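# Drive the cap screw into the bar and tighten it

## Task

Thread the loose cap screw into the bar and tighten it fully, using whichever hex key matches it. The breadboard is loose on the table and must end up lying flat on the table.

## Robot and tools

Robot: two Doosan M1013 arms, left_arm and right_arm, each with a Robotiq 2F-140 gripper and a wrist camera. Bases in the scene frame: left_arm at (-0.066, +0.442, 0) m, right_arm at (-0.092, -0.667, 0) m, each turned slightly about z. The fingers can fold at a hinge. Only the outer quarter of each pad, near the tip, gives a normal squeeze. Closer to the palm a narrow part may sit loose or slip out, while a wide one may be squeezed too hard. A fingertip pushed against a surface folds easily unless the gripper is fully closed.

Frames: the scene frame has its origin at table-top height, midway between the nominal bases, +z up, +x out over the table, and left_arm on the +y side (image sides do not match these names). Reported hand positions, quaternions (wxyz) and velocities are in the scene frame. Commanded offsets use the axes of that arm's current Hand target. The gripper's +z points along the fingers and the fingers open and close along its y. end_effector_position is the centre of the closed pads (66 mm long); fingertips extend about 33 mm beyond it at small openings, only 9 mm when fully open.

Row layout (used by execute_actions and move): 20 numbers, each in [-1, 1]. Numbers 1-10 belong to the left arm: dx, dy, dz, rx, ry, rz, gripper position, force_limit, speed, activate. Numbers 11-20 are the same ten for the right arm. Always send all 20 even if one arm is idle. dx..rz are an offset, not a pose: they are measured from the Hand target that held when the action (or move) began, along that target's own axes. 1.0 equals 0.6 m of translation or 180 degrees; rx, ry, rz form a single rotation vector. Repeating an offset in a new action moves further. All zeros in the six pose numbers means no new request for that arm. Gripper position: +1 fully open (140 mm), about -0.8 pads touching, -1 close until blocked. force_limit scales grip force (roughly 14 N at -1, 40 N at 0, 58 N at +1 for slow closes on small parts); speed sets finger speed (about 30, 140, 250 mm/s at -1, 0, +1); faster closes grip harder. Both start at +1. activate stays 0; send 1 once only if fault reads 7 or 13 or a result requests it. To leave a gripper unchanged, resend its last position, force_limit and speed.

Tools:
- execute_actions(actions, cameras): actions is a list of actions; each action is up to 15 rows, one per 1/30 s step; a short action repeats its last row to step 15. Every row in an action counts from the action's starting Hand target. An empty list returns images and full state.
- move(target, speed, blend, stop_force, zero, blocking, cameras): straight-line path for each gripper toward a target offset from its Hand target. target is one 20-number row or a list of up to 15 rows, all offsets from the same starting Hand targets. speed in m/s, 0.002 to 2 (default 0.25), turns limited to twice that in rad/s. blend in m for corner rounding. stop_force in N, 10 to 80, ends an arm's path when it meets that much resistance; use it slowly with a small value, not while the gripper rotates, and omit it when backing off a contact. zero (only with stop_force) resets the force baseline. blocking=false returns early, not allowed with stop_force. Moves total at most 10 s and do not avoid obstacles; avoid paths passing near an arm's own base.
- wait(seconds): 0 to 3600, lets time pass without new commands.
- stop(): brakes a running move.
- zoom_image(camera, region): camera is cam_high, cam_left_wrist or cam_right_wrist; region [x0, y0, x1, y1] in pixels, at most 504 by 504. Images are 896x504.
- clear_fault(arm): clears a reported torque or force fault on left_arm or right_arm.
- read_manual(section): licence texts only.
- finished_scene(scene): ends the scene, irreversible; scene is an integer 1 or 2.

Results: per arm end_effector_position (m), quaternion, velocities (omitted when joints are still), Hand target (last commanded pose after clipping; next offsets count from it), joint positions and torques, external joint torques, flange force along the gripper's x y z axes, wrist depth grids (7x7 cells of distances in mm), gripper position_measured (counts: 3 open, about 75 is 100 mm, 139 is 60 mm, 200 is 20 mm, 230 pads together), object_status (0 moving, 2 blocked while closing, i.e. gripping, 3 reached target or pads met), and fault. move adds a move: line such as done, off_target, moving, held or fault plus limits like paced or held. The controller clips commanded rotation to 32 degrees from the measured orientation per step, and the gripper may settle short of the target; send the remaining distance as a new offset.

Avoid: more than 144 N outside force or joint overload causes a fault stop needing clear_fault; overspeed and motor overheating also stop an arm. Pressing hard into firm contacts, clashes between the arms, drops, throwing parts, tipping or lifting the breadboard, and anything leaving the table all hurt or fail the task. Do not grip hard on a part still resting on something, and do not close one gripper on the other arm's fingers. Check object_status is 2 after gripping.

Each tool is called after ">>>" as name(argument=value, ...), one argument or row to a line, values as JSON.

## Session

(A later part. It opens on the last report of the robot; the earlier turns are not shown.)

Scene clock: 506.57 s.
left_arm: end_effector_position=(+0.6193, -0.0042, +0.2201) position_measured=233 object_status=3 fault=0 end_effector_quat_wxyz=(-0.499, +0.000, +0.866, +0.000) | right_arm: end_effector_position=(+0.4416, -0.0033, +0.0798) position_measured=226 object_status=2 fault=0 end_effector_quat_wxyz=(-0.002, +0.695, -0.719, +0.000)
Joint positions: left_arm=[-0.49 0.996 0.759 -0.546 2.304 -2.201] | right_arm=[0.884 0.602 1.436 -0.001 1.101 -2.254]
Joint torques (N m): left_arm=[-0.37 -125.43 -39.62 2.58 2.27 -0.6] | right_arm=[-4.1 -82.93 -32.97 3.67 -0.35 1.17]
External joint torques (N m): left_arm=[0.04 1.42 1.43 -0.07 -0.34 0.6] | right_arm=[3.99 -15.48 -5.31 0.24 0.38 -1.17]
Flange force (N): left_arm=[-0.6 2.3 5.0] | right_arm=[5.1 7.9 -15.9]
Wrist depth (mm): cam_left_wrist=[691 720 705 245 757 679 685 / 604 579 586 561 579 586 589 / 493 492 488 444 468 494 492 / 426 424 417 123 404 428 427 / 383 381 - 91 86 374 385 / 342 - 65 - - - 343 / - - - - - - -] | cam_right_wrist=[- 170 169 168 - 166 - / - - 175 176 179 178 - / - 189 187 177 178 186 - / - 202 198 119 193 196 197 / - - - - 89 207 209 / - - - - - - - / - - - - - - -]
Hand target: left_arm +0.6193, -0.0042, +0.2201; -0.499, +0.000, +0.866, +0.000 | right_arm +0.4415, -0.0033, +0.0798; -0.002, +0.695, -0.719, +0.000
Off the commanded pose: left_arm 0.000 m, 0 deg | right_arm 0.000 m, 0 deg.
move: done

>>> execute_actions(
  actions=[],
  cameras=["cam_left_wrist","cam_right_wrist"],
)

>>> zoom_image(
  camera="cam_right_wrist",
  region=[410, 130, 540, 260],
)

>>> zoom_image(
  camera="cam_left_wrist",
  region=[380, 160, 480, 260],
)

Scene clock: 507.07 s.
left_arm: end_effector_position=(+0.6193, -0.0042, +0.2201) position_measured=233 object_status=3 fault=0 end_effector_quat_wxyz=(-0.499, +0.000, +0.866, +0.000) | right_arm: end_effector_position=(+0.4415, -0.0033, +0.0798) position_measured=226 object_status=2 fault=0 end_effector_quat_wxyz=(-0.002, +0.695, -0.719, +0.000)
Joint positions: left_arm=[-0.49 0.996 0.759 -0.546 2.304 -2.201] | right_arm=[0.884 0.602 1.436 -0.001 1.101 -2.254]
Joint velocities: within noise
Joint torques (N m): left_arm=[-0.12 -125.55 -39.62 2.53 2.24 -0.58] | right_arm=[-2.87 -82.76 -32.96 4.22 -0.27 1.16]
External joint torques (N m): left_arm=[0.16 1.6 1.45 -0.01 -0.31 0.58] | right_arm=[3.11 -15.57 -5.32 -0.3 0.3 -1.16]
Flange force (N): left_arm=[-0.8 2.3 4.7] | right_arm=[5.8 7.2 -15.9]
Wrist depth (mm): cam_left_wrist=[693 674 752 244 - 689 685 / 587 587 587 568 561 589 589 / 495 493 485 442 471 496 497 / 424 425 411 123 405 436 428 / 376 382 - 92 86 377 375 / 341 - 65 - - - 343 / - - - - - - -] | cam_right_wrist=[- 169 168 168 166 166 167 / - 178 179 - 176 176 174 / - 192 191 175 176 187 - / - 220 199 119 193 196 - / - 237 - - 89 207 211 / - - - - - - - / - - - - - - -]
Hand target: left_arm +0.6193, -0.0042, +0.2201; -0.499, +0.000, +0.866, +0.000 | right_arm +0.4415, -0.0033, +0.0798; -0.002, +0.695, -0.719, +0.000
Tool commands: left_gripper/position=-1.0 left_gripper/force_limit=+1.0 left_gripper/speed=+0.0 left_gripper/activate=+0.0 right_gripper/position=-0.98 right_gripper/force_limit=+0.5 right_gripper/speed=-1.0 right_gripper/activate=+0.0
Off the commanded pose: left_arm 0.000 m, 0 deg | right_arm 0.000 m, 0 deg.
Images, in order (width x height): cam_left_wrist 896x504, cam_right_wrist 896x504.

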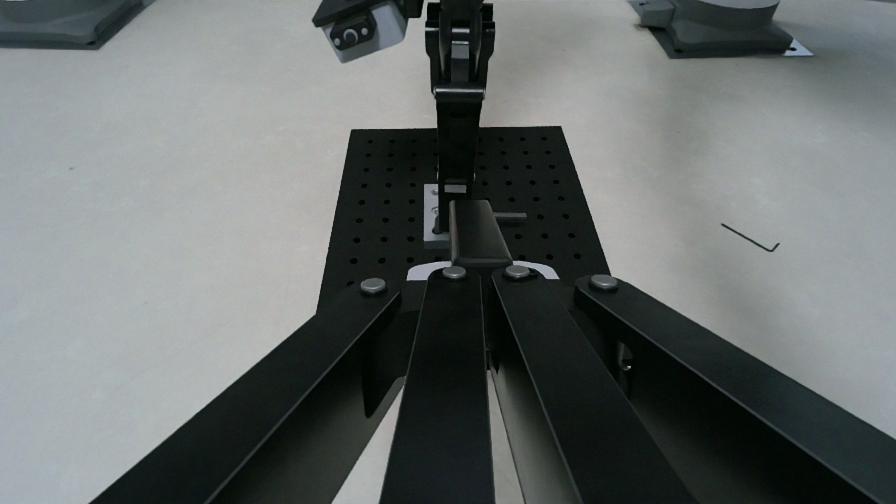

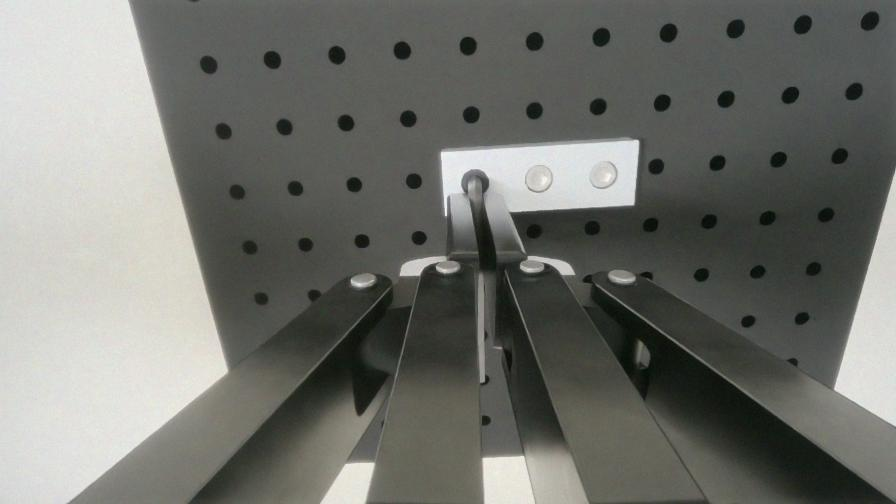

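Scaled by 3.877 from the camera's image (finer frame: 1280x720).

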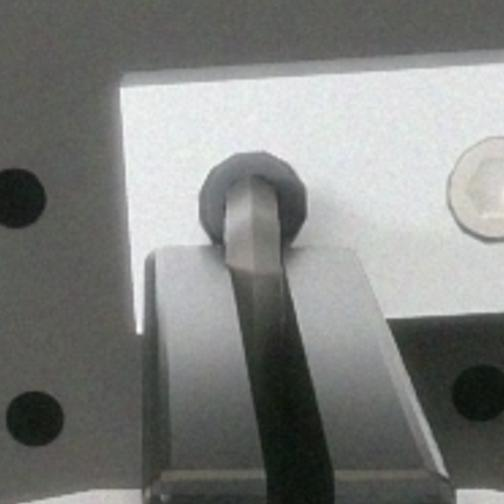

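Scaled by 5.040 from the camera's image (finer frame: 1280x720).

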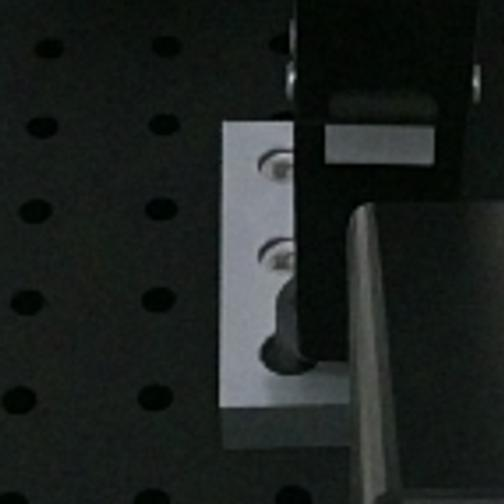

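>>> move(
  target=[
    [0,0,0,0,0,0,-1,1,0,0,0.00344,-0.01283,0,0,0,0.16667,-0.98,0.5,-1,0],
    [0,0,0,0,0,0,-1,1,0,0,0.01283,-0.02223,0,0,0,0.33333,-0.98,0.5,-1,0],
  ],
  speed=0.4,
  blend=0.003,
)

Scene clock: 509.30 s.
left_arm: end_effector_position=(+0.6193, -0.0042, +0.2201) position_measured=233 object_status=3 fault=0 end_effector_quat_wxyz=(-0.499, +0.000, +0.866, +0.000) | right_arm: end_effector_position=(+0.4547, -0.0115, +0.0798) position_measured=226 object_status=2 fault=0 end_effector_quat_wxyz=(+0.001, -0.242, +0.970, +0.001)
Joint positions: left_arm=[-0.49 0.996 0.759 -0.546 2.304 -2.201] | right_arm=[0.866 0.604 1.431 0 1.103 -1.224]
Joint torques (N m): left_arm=[-0.36 -125.55 -39.55 2.6 2.26 -0.52] | right_arm=[-6.01 -85.57 -36.18 3.21 -1.45 0.92]
External joint torques (N m): left_arm=[0.22 1.97 1.49 -0.09 -0.33 0.52] | right_arm=[6.37 -13.12 -2.27 0.77 1.47 -0.92]
Flange force (N): left_arm=[-1.3 1.9 4.1] | right_arm=[13.2 1.5 -13.5]
Wrist depth (mm): cam_left_wrist=[683 718 701 237 265 683 718 / 589 610 568 284 589 595 595 / 493 492 470 321 480 495 494 / 424 414 421 112 405 430 426 / 366 384 - 92 86 374 367 / 340 - 65 - - - 341 / - - - - - - -] | cam_right_wrist=[- - 169 167 165 168 167 / 203 - 178 - 176 175 174 / - 190 - 172 184 187 184 / - 222 - 119 195 196 - / - 247 - - 89 203 - / - - - - - - - / - - - - - - -]
Hand target: left_arm +0.6193, -0.0042, +0.2201; -0.499, +0.000, +0.866, +0.000 | right_arm +0.4546, -0.0114, +0.0798; +0.001, -0.242, +0.970, +0.001
Off the commanded pose: left_arm 0.000 m, 0 deg | right_arm 0.000 m, 0 deg.
move: done

>>> move(
  target=[
    [0,0,0,0,0,0,-1,1,0,0,0.00344,-0.01283,0,0,0,0.16667,-0.98,0.5,-1,0],
    [0,0,0,0,0,0,-1,1,0,0,0.01283,-0.02223,0,0,0,0.33333,-0.98,0.5,-1,0],
  ],
  speed=0.4,
  blend=0.003,
)

>>> move(
  target=[
    [0,0,0,0,0,0,-1,1,0,0,0.00344,-0.01283,0,0,0,0.16667,-0.98,0.5,-1,0],
    [0,0,0,0,0,0,-1,1,0,0,0.01283,-0.02223,0,0,0,0.33333,-0.98,0.5,-1,0],
  ],
  speed=0.4,
  blend=0.003,
)

Scene clock: 511.53 s.
left_arm: end_effector_position=(+0.6193, -0.0042, +0.2201) position_measured=233 object_status=3 fault=0 end_effector_quat_wxyz=(-0.499, +0.000, +0.866, +0.000) | right_arm: end_effector_position=(+0.4541, -0.0268, +0.0798) position_measured=226 object_status=2 fault=0 end_effector_quat_wxyz=(+0.001, +0.275, +0.961, +0.001)
Joint positions: left_arm=[-0.49 0.996 0.759 -0.546 2.304 -2.201] | right_arm=[0.855 0.587 1.461 0 1.091 -0.189]
Joint torques (N m): left_arm=[-0.55 -125.67 -39.55 2.53 2.23 -0.54] | right_arm=[-15.42 -86.1 -34.98 0.39 -0.08 2.4]
External joint torques (N m): left_arm=[0.47 1.87 1.42 -0.01 -0.3 0.54] | right_arm=[15.64 -10.84 -3.24 3.58 0.07 -2.4]
Flange force (N): left_arm=[-1.3 2.2 3.9] | right_arm=[16.6 -4.6 -10.6]
Wrist depth (mm): cam_left_wrist=[691 714 274 232 764 679 723 / 589 583 539 268 589 599 590 / 492 518 479 326 468 487 492 / 426 424 418 112 405 424 430 / 372 384 - 92 86 374 368 / 343 - 65 - - - 344 / - - - - - - -] | cam_right_wrist=[- 170 167 164 167 168 168 / 206 176 - 169 175 176 174 / 213 206 190 172 188 185 187 / - 223 196 118 195 197 196 / - - - - 89 - - / 258 - - - - - - / - - - - - - -]
Hand target: left_arm +0.6193, -0.0042, +0.2201; -0.499, +0.000, +0.866, +0.000 | right_arm +0.4541, -0.0268, +0.0798; +0.001, +0.275, +0.961, +0.001
Off the commanded pose: left_arm 0.000 m, 0 deg | right_arm 0.000 m, 0 deg.
move: done

Scene clock: 513.37 s.
left_arm: end_effector_position=(+0.6193, -0.0042, +0.2201) position_measured=233 object_status=3 fault=0 end_effector_quat_wxyz=(-0.499, +0.000, +0.866, +0.000) | right_arm: end_effector_position=(+0.4404, -0.0340, +0.0797) position_measured=226 object_status=2 fault=0 end_effector_quat_wxyz=(+0.000, +0.719, +0.695, +0.002)
Joint positions: left_arm=[-0.49 0.996 0.759 -0.546 2.304 -2.201] | right_arm=[0.861 0.566 1.495 0 1.077 0.864]
Joint torques (N m): left_arm=[-0.67 -125.33 -39.52 2.52 2.28 -0.59] | right_arm=[-0.2 -81.36 -33.28 6.26 -0.09 2.63]
External joint torques (N m): left_arm=[0.67 1.58 1.39 0 -0.35 0.59] | right_arm=[0.02 -13.44 -4.73 -2.34 0.03 -2.63]
Flange force (N): left_arm=[-1.0 2.7 4.4] | right_arm=[-8.2 -2.4 -13.9]
Wrist depth (mm): cam_left_wrist=[701 716 725 662 720 677 701 / 568 586 587 503 573 586 590 / 511 493 482 441 470 493 493 / 426 428 413 123 403 426 428 / 373 383 - 92 85 375 375 / 342 - 65 - - - 345 / - - - - - - -] | cam_right_wrist=[168 166 168 166 167 166 167 / - - 177 176 176 176 196 / - 189 183 173 186 186 - / 195 - 196 110 193 - 222 / - - - - 89 - 234 / - - - - - - - / - - - - - - -]
Hand target: left_arm +0.6193, -0.0042, +0.2201; -0.499, +0.000, +0.866, +0.000 | right_arm +0.4405, -0.0340, +0.0797; +0.000, +0.719, +0.695, +0.002
Off the commanded pose: left_arm 0.000 m, 0 deg | right_arm 0.000 m, 0 deg.
move: done

>>> execute_actions(
  actions=[],
  cameras=["cam_left_wrist","cam_right_wrist"],
)

>>> zoom_image(
  camera="cam_right_wrist",
  region=[410, 130, 540, 260],
)

Scene clock: 513.70 s.
left_arm: end_effector_position=(+0.6193, -0.0042, +0.2201) position_measured=233 object_status=3 fault=0 end_effector_quat_wxyz=(-0.499, +0.000, +0.866, +0.000) | right_arm: end_effector_position=(+0.4404, -0.0340, +0.0797) position_measured=226 object_status=2 fault=0 end_effector_quat_wxyz=(+0.000, +0.719, +0.695, +0.002)
Joint positions: left_arm=[-0.49 0.996 0.759 -0.546 2.304 -2.201] | right_arm=[0.861 0.566 1.495 0 1.077 0.864]
Joint velocities: within noise
Joint torques (N m): left_arm=[-0.61 -125.18 -39.58 2.6 2.23 -0.59] | right_arm=[-0.5 -81.63 -33.4 6.17 -0.04 2.57]
External joint torques (N m): left_arm=[0.59 1.41 1.48 -0.09 -0.3 0.59] | right_arm=[0.22 -13.28 -4.63 -2.25 -0.02 -2.57]
Flange force (N): left_arm=[-0.6 2.8 4.9] | right_arm=[-8.0 -2.7 -13.6]
Wrist depth (mm): cam_left_wrist=[683 718 727 666 729 677 718 / 604 586 576 506 595 595 584 / 494 505 490 441 470 499 495 / 429 425 416 123 404 427 427 / 372 376 - 92 86 376 373 / 344 - 65 - - - 346 / - - - - - - -] | cam_right_wrist=[168 166 167 166 167 167 185 / - 179 174 175 177 176 197 / - - 182 174 184 184 - / - - 203 - - 190 222 / - - - - 89 - 235 / - - - - - - - / - - - - - - -]
Hand target: left_arm +0.6193, -0.0042, +0.2201; -0.499, +0.000, +0.866, +0.000 | right_arm +0.4405, -0.0340, +0.0797; +0.000, +0.719, +0.695, +0.002
Tool commands: left_gripper/position=-1.0 left_gripper/force_limit=+1.0 left_gripper/speed=+0.0 left_gripper/activate=+0.0 right_gripper/position=-0.98 right_gripper/force_limit=+0.5 right_gripper/speed=-1.0 right_gripper/activate=+0.0
Off the commanded pose: left_arm 0.000 m, 0 deg | right_arm 0.000 m, 0 deg.
Images, in order (width x height): cam_left_wrist 896x504, cam_right_wrist 896x504.

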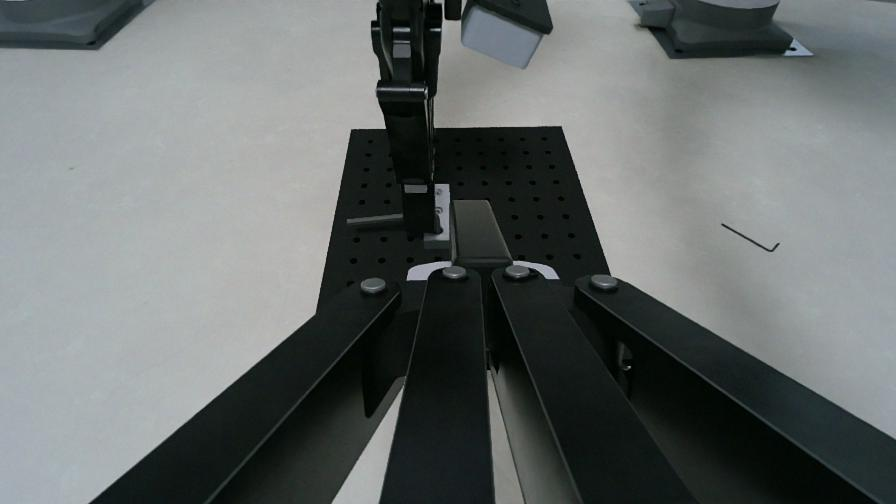

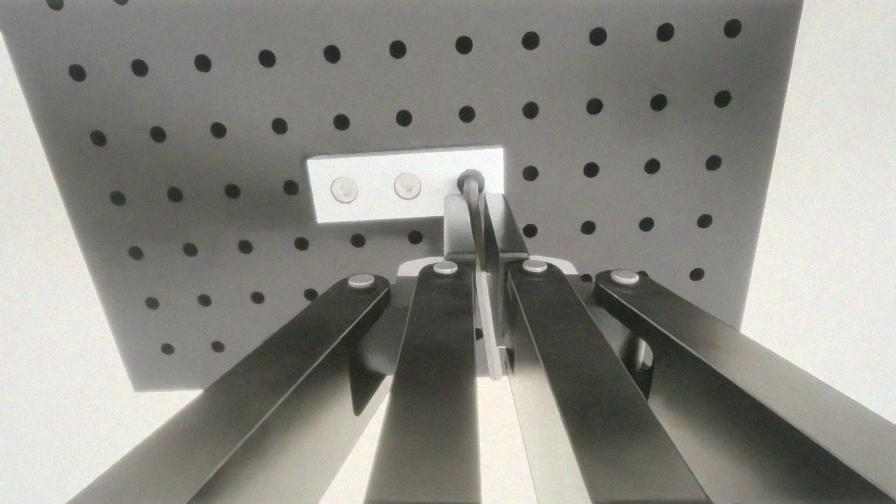

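Scaled by 3.877 from the camera's image (finer frame: 1280x720).

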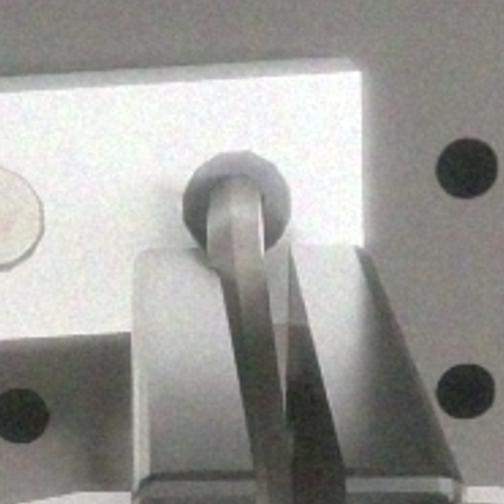

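>>> move(
  target=[
    [0,0,0,0,0,0,-1,1,0,0,0.0016,-0.0088,0,0,0,0.1111,-0.98,0.5,-1,0],
  ],
  speed=0.15,
  cameras=["cam_right_wrist"],
)

>>> zoom_image(
  camera="cam_right_wrist",
  region=[410, 130, 540, 260],
)

Scene clock: 516.47 s.
left_arm: end_effector_position=(+0.6193, -0.0042, +0.2201) position_measured=233 object_status=3 fault=0 end_effector_quat_wxyz=(-0.499, +0.000, +0.866, +0.000) | right_arm: end_effector_position=(+0.4352, -0.0329, +0.0797) position_measured=226 object_status=2 fault=0 end_effector_quat_wxyz=(+0.000, +0.829, +0.559, +0.002)
Joint positions: left_arm=[-0.49 0.996 0.759 -0.546 2.304 -2.201] | right_arm=[0.867 0.563 1.501 0 1.074 1.219]
Joint torques (N m): left_arm=[-0.88 -125 -39.58 2.53 2.22 -0.6] | right_arm=[-7.58 -90.42 -39.26 1.41 -0.03 0.19]
External joint torques (N m): left_arm=[0.75 0.85 1.34 -0.01 -0.28 0.6] | right_arm=[7.09 -3.97 1.3 2.48 -0.04 -0.19]
Flange force (N): left_arm=[0.0 3.4 5.2] | right_arm=[-5.5 -10.5 -2.0]
Wrist depth (mm): cam_left_wrist=[693 723 712 259 731 675 720 / 586 608 570 317 582 596 587 / 491 498 480 428 463 488 494 / 426 413 416 123 403 427 427 / 374 387 - 92 86 380 376 / 345 - 65 - - - 343 / - - - - - - -] | cam_right_wrist=[167 167 167 167 166 167 - / 179 177 176 176 174 174 199 / 186 184 184 180 - - 208 / - - 186 111 191 - 224 / - - - - 89 - 230 / - - - - - - - / - - - - - - -]
Hand target: left_arm +0.6193, -0.0042, +0.2201; -0.499, +0.000, +0.866, +0.000 | right_arm +0.4352, -0.0329, +0.0797; +0.000, +0.829, +0.559, +0.002
Off the commanded pose: left_arm 0.000 m, 0 deg | right_arm 0.000 m, 0 deg.
move: done

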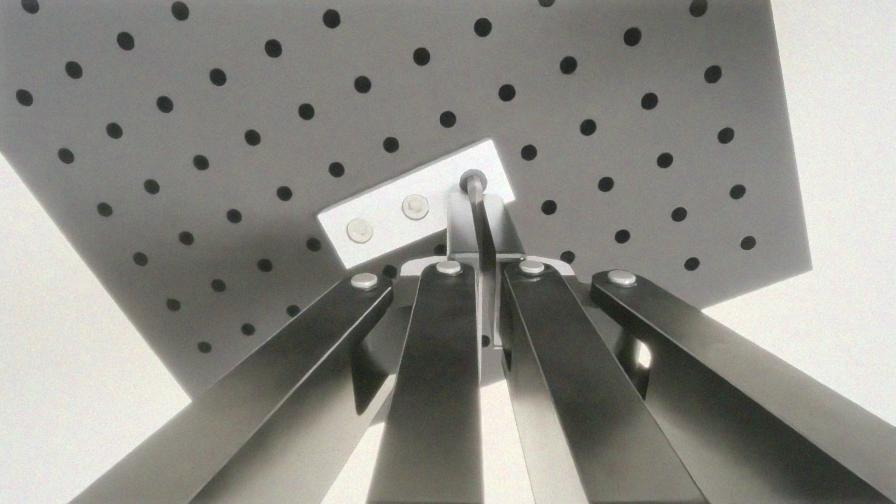

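Scaled by 3.877 from the camera's image (finer frame: 1280x720).

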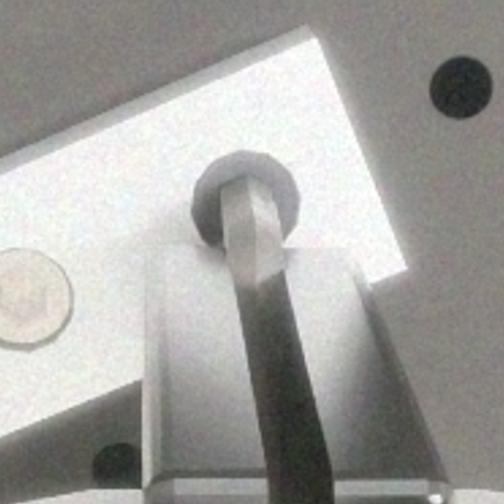

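>>> move(
  target=[
    [0,0,0,0,0,0,-1,1,0,0,0,0,-0.0133,0,0,0,-0.98,0.5,-1,0],
    [0,0,0,0,0,0,-1,1,0,0,-0.04,0,-0.0133,0,0,0,-0.98,0.5,-1,0],
  ],
  speed=0.1,
  cameras=["cam_left_wrist","cam_right_wrist"],
)

>>> zoom_image(
  camera="cam_left_wrist",
  region=[422, 200, 452, 240],
)

>>> zoom_image(
  camera="cam_right_wrist",
  region=[440, 90, 500, 150],
)

>>> zoom_image(
  camera="cam_right_wrist",
  region=[430, 150, 520, 240],
)

Scene clock: 519.40 s.
left_arm: end_effector_position=(+0.6193, -0.0042, +0.2201) position_measured=233 object_status=3 fault=0 end_effector_quat_wxyz=(-0.499, +0.000, +0.866, +0.000) | right_arm: end_effector_position=(+0.4262, -0.0552, +0.0876) position_measured=226 object_status=2 fault=0 end_effector_quat_wxyz=(+0.000, +0.829, +0.559, +0.002)
Joint positions: left_arm=[-0.49 0.996 0.759 -0.546 2.304 -2.201] | right_arm=[0.856 0.524 1.549 0 1.065 1.209]
Joint torques (N m): left_arm=[-1.05 -125.04 -39.52 2.56 2.27 -0.57] | right_arm=[-1.4 -88.49 -40.47 3.87 -0.34 0.04]
External joint torques (N m): left_arm=[0.76 1.4 1.46 -0.06 -0.35 0.57] | right_arm=[1.67 -2.26 2.82 0.01 0.28 -0.05]
Flange force (N): left_arm=[-0.6 3.0 4.8] | right_arm=[-8.3 -4.9 0.0]
Wrist depth (mm): cam_left_wrist=[703 727 236 672 720 668 716 / 605 587 292 501 532 558 583 / 494 497 478 454 471 493 494 / 412 424 414 123 406 430 427 / 374 384 - 92 86 375 373 / 343 - 65 - - - 344 / - - - - - - -] | cam_right_wrist=[175 174 175 174 175 171 194 / 184 181 182 177 182 - - / - - 193 180 195 - 220 / - 207 - 109 - 231 230 / - - - - 90 245 242 / - - - - - - - / - - - - - - -]
Hand target: left_arm +0.6193, -0.0042, +0.2201; -0.499, +0.000, +0.866, +0.000 | right_arm +0.4262, -0.0552, +0.0876; +0.000, +0.829, +0.559, +0.002
Off the commanded pose: left_arm 0.000 m, 0 deg | right_arm 0.000 m, 0 deg.
move: done

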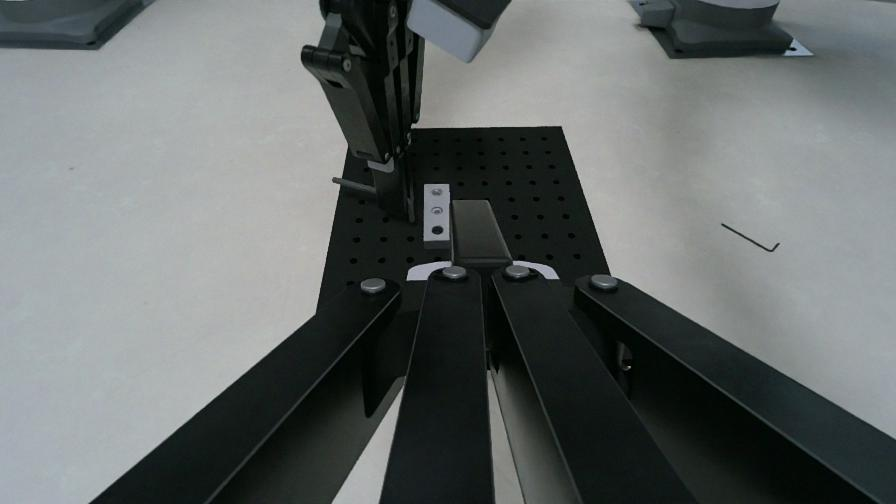

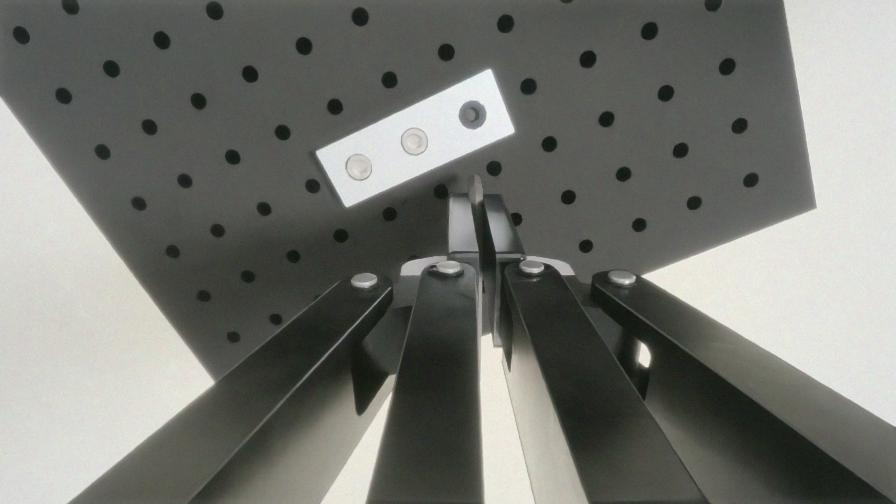

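Scaled by 12.600 from the camera's image (finer frame: 1280x720).

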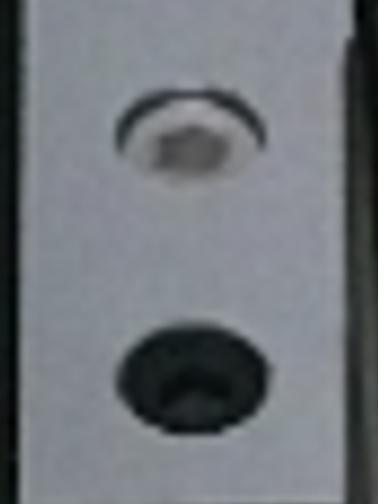

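Scaled by 8.400 from the camera's image (finer frame: 1280x720).

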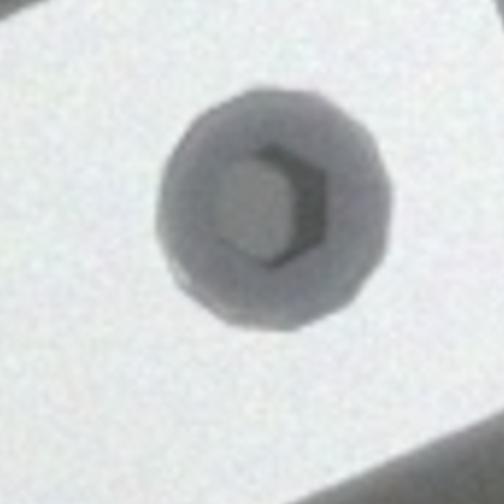

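Scaled by 5.600 from the camera's image (finer frame: 1280x720).

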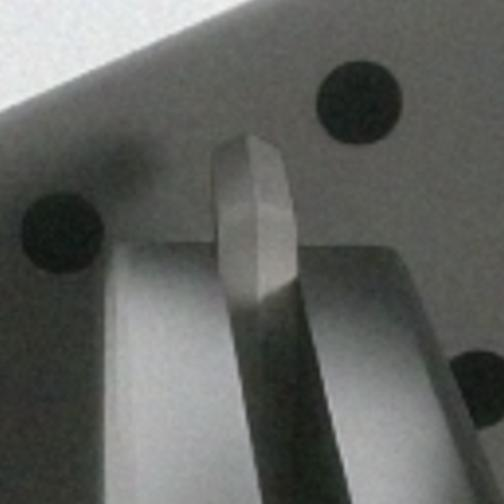

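>>> move(
  target=[
    [0,0,0,0,0,0,-1,1,0,0,0.036,-0.001,0.0065,0,0,0,-0.98,0.5,-1,0],
    [0,0,0,0,0,0,-1,1,0,0,0.038,-0.0005,0.0065,0,0,0,-0.98,0.5,-1,0],
  ],
  speed=0.08,
  cameras=["cam_left_wrist","cam_right_wrist"],
)

>>> zoom_image(
  camera="cam_left_wrist",
  region=[405, 190, 465, 250],
)

>>> zoom_image(
  camera="cam_right_wrist",
  region=[440, 140, 500, 200],
)

Scene clock: 521.93 s.
left_arm: end_effector_position=(+0.6193, -0.0042, +0.2201) position_measured=233 object_status=3 fault=0 end_effector_quat_wxyz=(-0.499, +0.000, +0.866, +0.000) | right_arm: end_effector_position=(+0.4345, -0.0339, +0.0838) position_measured=226 object_status=2 fault=0 end_effector_quat_wxyz=(+0.000, +0.829, +0.559, +0.002)
Joint positions: left_arm=[-0.49 0.996 0.759 -0.546 2.304 -2.201] | right_arm=[0.866 0.558 1.501 0 1.079 1.219]
Joint torques (N m): left_arm=[-0.61 -125.39 -39.6 2.58 2.25 -0.57] | right_arm=[-1.5 -91.33 -40.78 3.83 -0.41 0.08]
External joint torques (N m): left_arm=[0.69 1.75 1.55 -0.06 -0.32 0.57] | right_arm=[1.59 -2.77 2.83 0.07 0.35 -0.08]
Flange force (N): left_arm=[-1.0 2.7 4.6] | right_arm=[-9.2 -4.9 -0.5]
Wrist depth (mm): cam_left_wrist=[697 729 723 266 757 683 727 / 582 586 549 315 573 590 593 / 493 515 483 428 471 493 508 / 424 427 413 118 405 427 427 / 375 385 - 92 86 379 377 / 342 - 65 - - - 344 / - - - - - - -] | cam_right_wrist=[171 171 171 170 170 172 - / 180 181 181 181 181 174 209 / 191 190 191 184 193 - - / - - 198 109 198 203 - / - 215 - - 90 - 246 / - - - - - - - / - - - - - - -]
Hand target: left_arm +0.6193, -0.0042, +0.2201; -0.499, +0.000, +0.866, +0.000 | right_arm +0.4345, -0.0339, +0.0838; +0.000, +0.829, +0.559, +0.002
Off the commanded pose: left_arm 0.000 m, 0 deg | right_arm 0.000 m, 0 deg.
move: done

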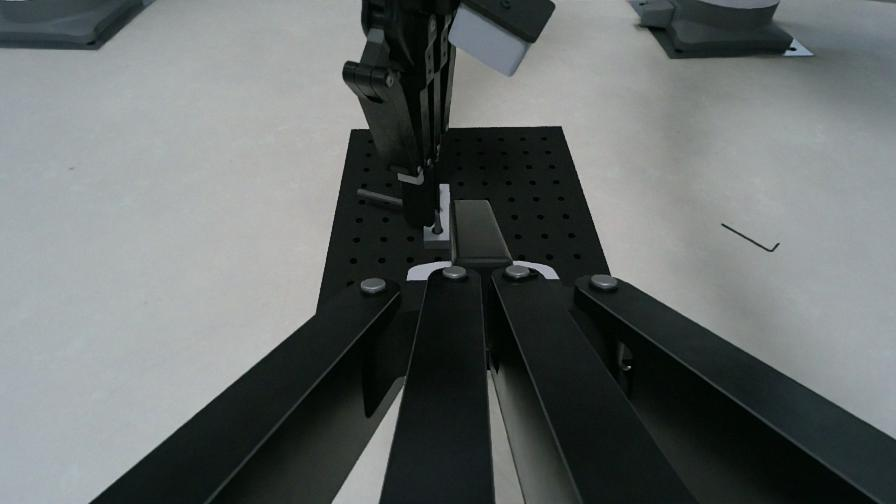

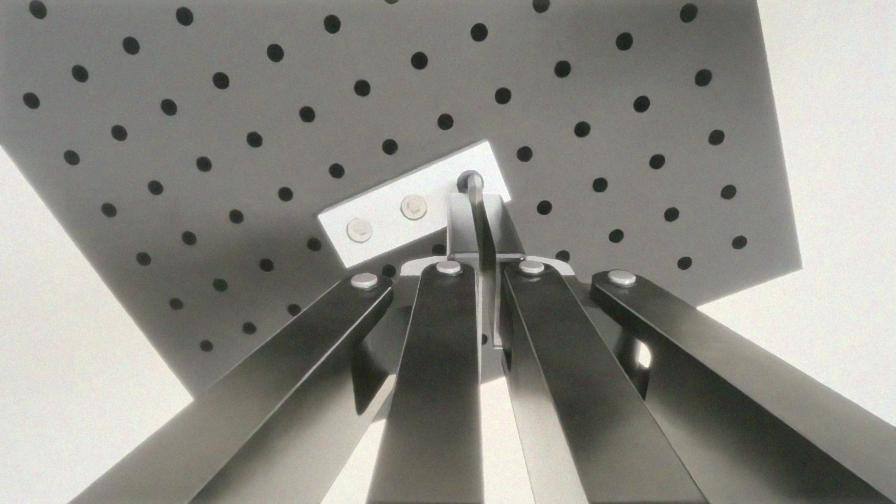

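Scaled by 8.400 from the camera's image (finer frame: 1280x720).

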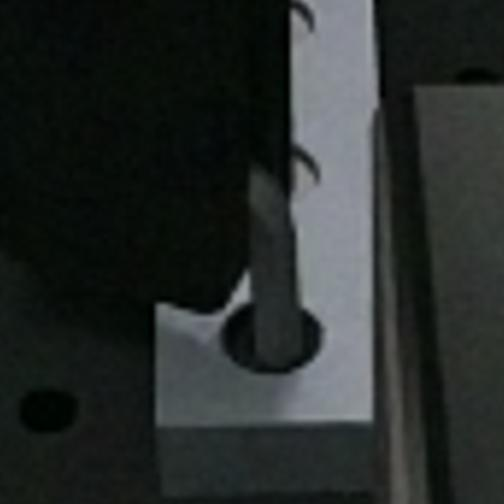

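Scaled by 8.400 from the camera's image (finer frame: 1280x720).

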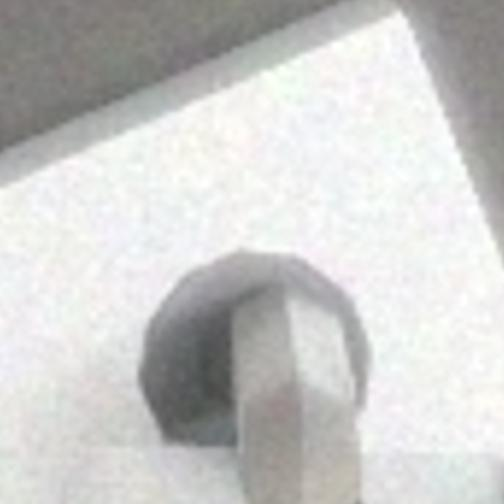

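>>> move(
  target=[
    [0,0,0,0,0,0,-1,1,0,0,-0.0028,-0.0026,0,0,0,0,-0.98,0.5,-1,0],
    [0,0,0,0,0,0,-1,1,0,0,-0.001,-0.0012,0,0,0,0,-0.98,0.5,-1,0],
  ],
  speed=0.03,
)

>>> move(
  target=[
    [0,0,0,0,0,0,-1,1,0,0,0,0,0.0075,0,0,0,-0.98,0.5,-1,0],
  ],
  speed=0.01,
  stop_force=12,
  cameras=["cam_left_wrist","cam_right_wrist"],
)

>>> zoom_image(
  camera="cam_left_wrist",
  region=[405, 190, 465, 250],
)

>>> zoom_image(
  camera="cam_right_wrist",
  region=[440, 140, 500, 200],
)

Scene clock: 523.07 s.
left_arm: end_effector_position=(+0.6193, -0.0042, +0.2201) position_measured=233 object_status=3 fault=0 end_effector_quat_wxyz=(-0.499, +0.000, +0.866, +0.000) | right_arm: end_effector_position=(+0.4335, -0.0341, +0.0838) position_measured=226 object_status=2 fault=0 end_effector_quat_wxyz=(+0.000, +0.829, +0.559, +0.002)
Joint positions: left_arm=[-0.49 0.996 0.759 -0.546 2.304 -2.201] | right_arm=[0.867 0.557 1.503 0 1.079 1.219]
Joint torques (N m): left_arm=[-0.41 -125.75 -39.65 2.57 2.35 -0.55] | right_arm=[-2.02 -91.19 -40.36 3.89 -0.37 0.06]
External joint torques (N m): left_arm=[0.41 2.59 1.74 -0.07 -0.43 0.55] | right_arm=[1.78 -3.09 2.18 0.03 0.3 -0.06]
Flange force (N): left_arm=[-1.9 2.0 4.3] | right_arm=[-8.1 -4.8 -1.2]
Wrist depth (mm): cam_left_wrist=[689 720 689 256 716 695 727 / 589 566 566 301 595 596 587 / 473 490 496 442 482 494 495 / 427 429 424 123 393 430 434 / 375 385 - 92 86 375 383 / 340 - 65 - - - 335 / - - - - - - -] | cam_right_wrist=[171 171 171 171 171 171 - / 181 180 181 - 178 180 - / 191 189 189 179 - 188 - / - - 201 119 - 201 - / 247 215 - - 90 - 239 / - - - - - - - / - - - - - - -]
Hand target: left_arm +0.6193, -0.0042, +0.2201; -0.499, +0.000, +0.866, +0.000 | right_arm +0.4336, -0.0342, +0.0838; +0.000, +0.829, +0.559, +0.002
Off the commanded pose: left_arm 0.000 m, 0 deg | right_arm 0.000 m, 0 deg.
move: done

Scene clock: 524.30 s.
left_arm: end_effector_position=(+0.6193, -0.0042, +0.2201) position_measured=233 object_status=3 fault=0 end_effector_quat_wxyz=(-0.499, +0.000, +0.866, +0.000) | right_arm: end_effector_position=(+0.4336, -0.0342, +0.0793) position_measured=226 object_status=2 fault=0 end_effector_quat_wxyz=(+0.000, +0.829, +0.559, +0.002)
Joint positions: left_arm=[-0.49 0.996 0.759 -0.546 2.304 -2.201] | right_arm=[0.867 0.56 1.506 0 1.072 1.219]
Joint torques (N m): left_arm=[-0.29 -125.36 -39.79 2.54 2.3 -0.56] | right_arm=[-3.11 -80.28 -33.05 3.06 -0.08 0.12]
External joint torques (N m): left_arm=[0.28 1.44 1.65 -0.02 -0.37 0.56] | right_arm=[3.28 -13.77 -4.55 0.82 0.04 -0.12]
Flange force (N): left_arm=[-0.4 2.9 5.8] | right_arm=[-7.0 -6.3 -14.1]
Wrist depth (mm): cam_left_wrist=[681 718 677 302 672 679 672 / 583 583 560 326 586 592 592 / 493 496 496 442 449 - 493 / 429 427 414 123 406 427 427 / 374 385 - 92 86 377 377 / 342 - 65 - - - 344 / - - - - - - -] | cam_right_wrist=[167 167 167 167 167 165 190 / 176 177 176 - 174 177 - / 187 183 184 176 - - - / - - 196 119 - - - / - - - - 90 - - / - - - - - - - / - - - - - - -]
Hand target: left_arm +0.6193, -0.0042, +0.2201; -0.499, +0.000, +0.866, +0.000 | right_arm +0.4336, -0.0342, +0.0793; +0.000, +0.829, +0.559, +0.002
Off the commanded pose: left_arm 0.000 m, 0 deg | right_arm 0.000 m, 0 deg.
move: contact (right_arm)

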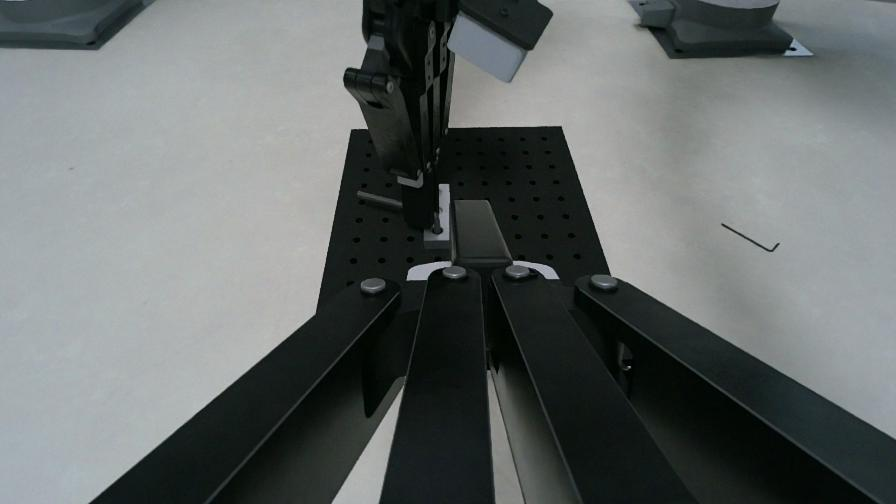

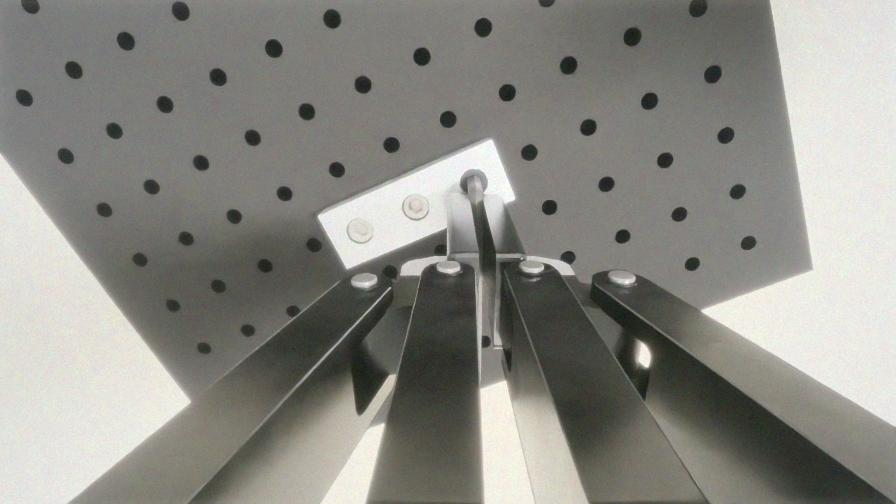

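Scaled by 8.400 from the camera's image (finer frame: 1280x720).

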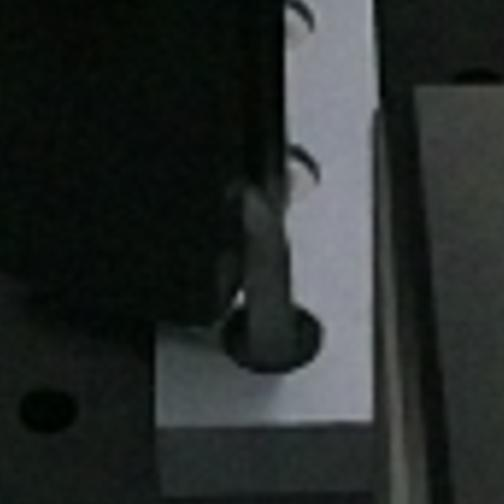

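Scaled by 8.400 from the camera's image (finer frame: 1280x720).

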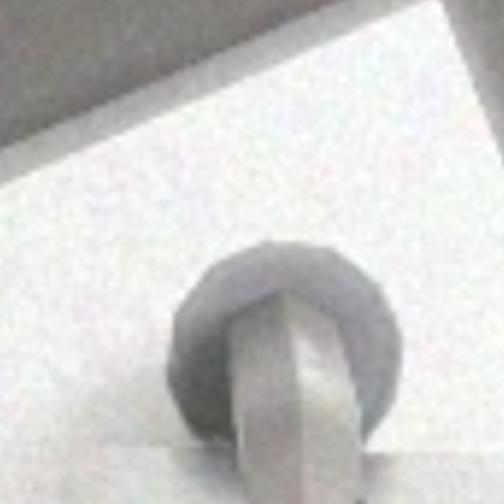

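>>> move(
  target=[
    [0,0,0,0,0,0,-1,1,0,0,0,0,-0.0006,0,0,0,-0.98,0.5,-1,0],
    [0,0,0,0,0,0,-1,1,0,0,0.0005,-0.0053,-0.0006,0,0,0.0667,-0.98,0.5,-1,0],
  ],
  speed=0.15,
)

>>> move(
  target=[
    [0,0,0,0,0,0,-1,1,0,0,0.0005,-0.0053,0,0,0,0.0667,-0.98,0.5,-1,0],
  ],
  speed=0.15,
)

>>> move(
  target=[
    [0,0,0,0,0,0,-1,1,0,0,0.0005,-0.0053,0,0,0,0.0667,-0.98,0.5,-1,0],
  ],
  speed=0.15,
)

>>> move(
  target=[
    [0,0,0,0,0,0,-1,1,0,0,0.0005,-0.0053,0,0,0,0.0667,-0.98,0.5,-1,0],
  ],
  speed=0.15,
  cameras=["cam_left_wrist","cam_right_wrist"],
)

>>> zoom_image(
  camera="cam_right_wrist",
  region=[410, 130, 540, 260],
)

Scene clock: 526.40 s.
left_arm: end_effector_position=(+0.6193, -0.0042, +0.2201) position_measured=233 object_status=3 fault=0 end_effector_quat_wxyz=(-0.499, +0.000, +0.866, +0.000) | right_arm: end_effector_position=(+0.4307, -0.0327, +0.0797) position_measured=226 object_status=2 fault=0 end_effector_quat_wxyz=(-0.001, +0.883, +0.470, +0.002)
Joint positions: left_arm=[-0.49 0.996 0.759 -0.546 2.304 -2.201] | right_arm=[0.871 0.559 1.508 0 1.072 1.433]
Joint torques (N m): left_arm=[-0.28 -125.53 -39.51 2.58 2.26 -0.52] | right_arm=[10.33 -88.12 -37.59 9.68 -0.09 1.84]
External joint torques (N m): left_arm=[0.34 1.84 1.41 -0.07 -0.33 0.51] | right_arm=[-10.08 -6.34 -0.42 -5.78 0.02 -1.84]
Flange force (N): left_arm=[-1.2 2.0 4.0] | right_arm=[-9.9 13.6 -5.3]
Wrist depth (mm): cam_left_wrist=[687 723 691 273 687 683 725 / 598 583 570 330 589 592 582 / 496 491 479 427 468 496 495 / 427 427 415 123 405 427 428 / 374 387 - 92 86 375 376 / 342 - 65 - - - - / - - - - - - -] | cam_right_wrist=[168 167 168 168 167 164 - / 176 176 177 177 175 175 - / 186 187 187 174 188 - - / - 193 193 121 193 200 - / - - - - 89 - 235 / - - - - - - - / - - - - - - -]
Hand target: left_arm +0.6193, -0.0042, +0.2201; -0.499, +0.000, +0.866, +0.000 | right_arm +0.4308, -0.0327, +0.0797; +0.000, +0.883, +0.470, +0.002
Off the commanded pose: left_arm 0.000 m, 0 deg | right_arm 0.000 m, 0 deg.
move: done

Scene clock: 527.47 s.
left_arm: end_effector_position=(+0.6193, -0.0042, +0.2201) position_measured=233 object_status=3 fault=0 end_effector_quat_wxyz=(-0.499, +0.000, +0.866, +0.000) | right_arm: end_effector_position=(+0.4282, -0.0306, +0.0797) position_measured=226 object_status=2 fault=0 end_effector_quat_wxyz=(-0.001, +0.927, +0.375, +0.001)
Joint positions: left_arm=[-0.49 0.996 0.759 -0.546 2.304 -2.201] | right_arm=[0.875 0.559 1.508 0 1.072 1.646]
Joint torques (N m): left_arm=[-0.61 -125.5 -39.85 2.51 2.29 -0.55] | right_arm=[17.03 -84.32 -36.06 13.27 -0.49 3.09]
External joint torques (N m): left_arm=[0.6 1.75 1.74 0.01 -0.37 0.55] | right_arm=[-17.3 -9.69 -1.61 -9.42 0.44 -3.09]
Flange force (N): left_arm=[-0.8 3.1 5.5] | right_arm=[-7.6 25.8 -9.4]
Wrist depth (mm): cam_left_wrist=[689 664 664 277 697 675 723 / 589 589 547 317 611 586 568 / 491 498 481 428 453 499 490 / 426 427 416 123 404 429 428 / 374 385 - 92 86 374 374 / 343 - 65 - - - 343 / - - - - - - -] | cam_right_wrist=[169 167 168 168 167 - - / 177 177 177 177 177 177 178 / 189 186 187 175 184 184 209 / 198 197 195 110 104 198 - / 214 208 - - 89 - 240 / 252 - - - - - - / - - - - - - -]
Hand target: left_arm +0.6193, -0.0042, +0.2201; -0.499, +0.000, +0.866, +0.000 | right_arm +0.4283, -0.0307, +0.0797; -0.001, +0.927, +0.375, +0.002
Off the commanded pose: left_arm 0.000 m, 0 deg | right_arm 0.000 m, 0 deg.
move: done

Scene clock: 528.53 s.
left_arm: end_effector_position=(+0.6193, -0.0042, +0.2201) position_measured=233 object_status=3 fault=0 end_effector_quat_wxyz=(-0.499, +0.000, +0.866, +0.000) | right_arm: end_effector_position=(+0.4263, -0.0281, +0.0797) position_measured=226 object_status=2 fault=0 end_effector_quat_wxyz=(-0.001, +0.961, +0.276, +0.001)
Joint positions: left_arm=[-0.49 0.996 0.759 -0.546 2.304 -2.201] | right_arm=[0.878 0.56 1.506 0 1.072 1.859]
Joint torques (N m): left_arm=[-0.15 -125.18 -39.55 2.62 2.29 -0.56] | right_arm=[5.74 -84.47 -36.05 8.92 -0.41 3.45]
External joint torques (N m): left_arm=[0.26 1.6 1.51 -0.1 -0.36 0.56] | right_arm=[-6.12 -9.72 -1.78 -5.06 0.35 -3.45]
Flange force (N): left_arm=[-0.7 2.4 4.9] | right_arm=[-5.4 14.2 -9.4]
Wrist depth (mm): cam_left_wrist=[685 720 250 274 723 685 727 / 580 587 565 320 595 595 590 / 494 497 479 427 471 498 494 / 441 427 415 123 406 429 428 / 376 384 - 92 86 377 376 / 344 - 65 - - - 341 / - - - - - - -] | cam_right_wrist=[170 168 168 165 167 - - / 178 177 176 179 177 - 176 / 189 187 187 172 186 - 212 / 198 199 196 118 192 - 222 / 211 209 - - 89 - 241 / - - - - - - 252 / - - - - - - -]
Hand target: left_arm +0.6193, -0.0042, +0.2201; -0.499, +0.000, +0.866, +0.000 | right_arm +0.4263, -0.0282, +0.0797; -0.001, +0.961, +0.276, +0.001
Off the commanded pose: left_arm 0.000 m, 0 deg | right_arm 0.000 m, 0 deg.
move: done

Scene clock: 529.60 s.
left_arm: end_effector_position=(+0.6193, -0.0042, +0.2201) position_measured=233 object_status=3 fault=0 end_effector_quat_wxyz=(-0.499, +0.000, +0.866, +0.000) | right_arm: end_effector_position=(+0.4249, -0.0253, +0.0797) position_measured=226 object_status=2 fault=0 end_effector_quat_wxyz=(-0.001, +0.985, +0.174, +0.001)
Joint positions: left_arm=[-0.49 0.996 0.759 -0.546 2.304 -2.201] | right_arm=[0.882 0.562 1.503 0 1.074 2.073]
Joint torques (N m): left_arm=[-0.45 -125.4 -39.48 2.6 2.29 -0.57] | right_arm=[-10.08 -84.02 -36.02 0.16 -0.54 -0.14]
External joint torques (N m): left_arm=[0.33 1.58 1.34 -0.08 -0.36 0.57] | right_arm=[10.2 -10.17 -1.63 3.68 0.5 0.14]
Flange force (N): left_arm=[-0.9 2.2 4.2] | right_arm=[-14.7 -5.8 -9.8]
Wrist depth (mm): cam_left_wrist=[695 712 664 268 745 691 718 / 582 576 562 324 596 586 566 / 493 492 468 441 452 500 501 / 429 426 419 123 403 427 426 / 374 382 - 92 86 366 374 / 343 - 65 - - - 343 / - - - - - - -] | cam_right_wrist=[- 168 168 166 168 166 189 / 179 177 177 176 178 173 199 / 190 187 186 175 - 212 211 / 195 199 198 119 - 224 - / 213 208 - - 90 - - / - - - - - - - / - - - - - - -]
Hand target: left_arm +0.6193, -0.0042, +0.2201; -0.499, +0.000, +0.866, +0.000 | right_arm +0.4249, -0.0253, +0.0797; -0.001, +0.985, +0.174, +0.001
Off the commanded pose: left_arm 0.000 m, 0 deg | right_arm 0.000 m, 0 deg.
move: done

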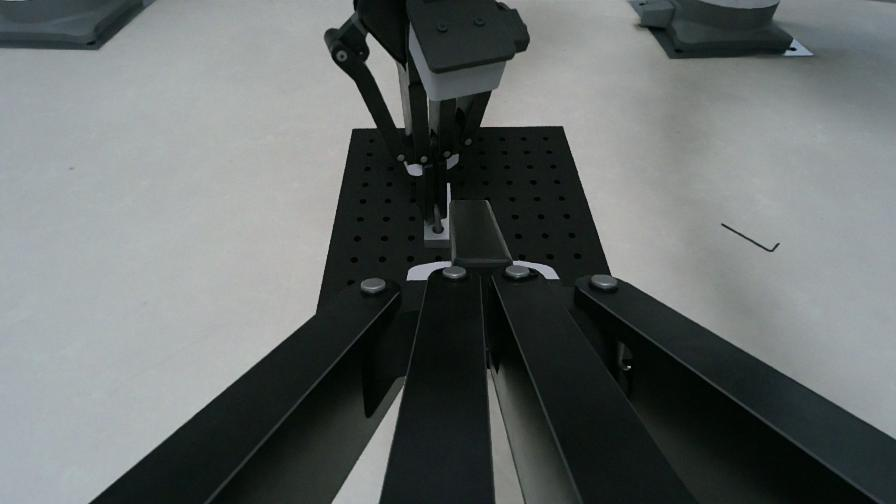

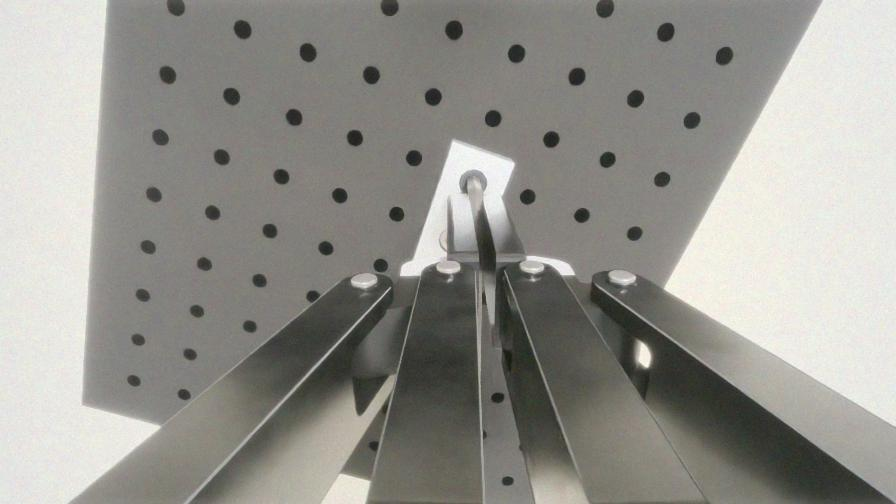

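Scaled by 3.877 from the camera's image (finer frame: 1280x720).

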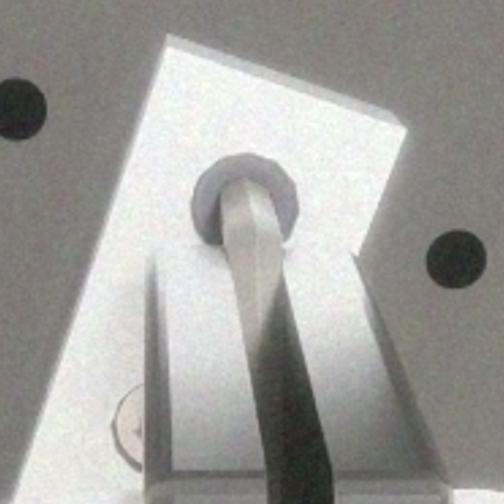

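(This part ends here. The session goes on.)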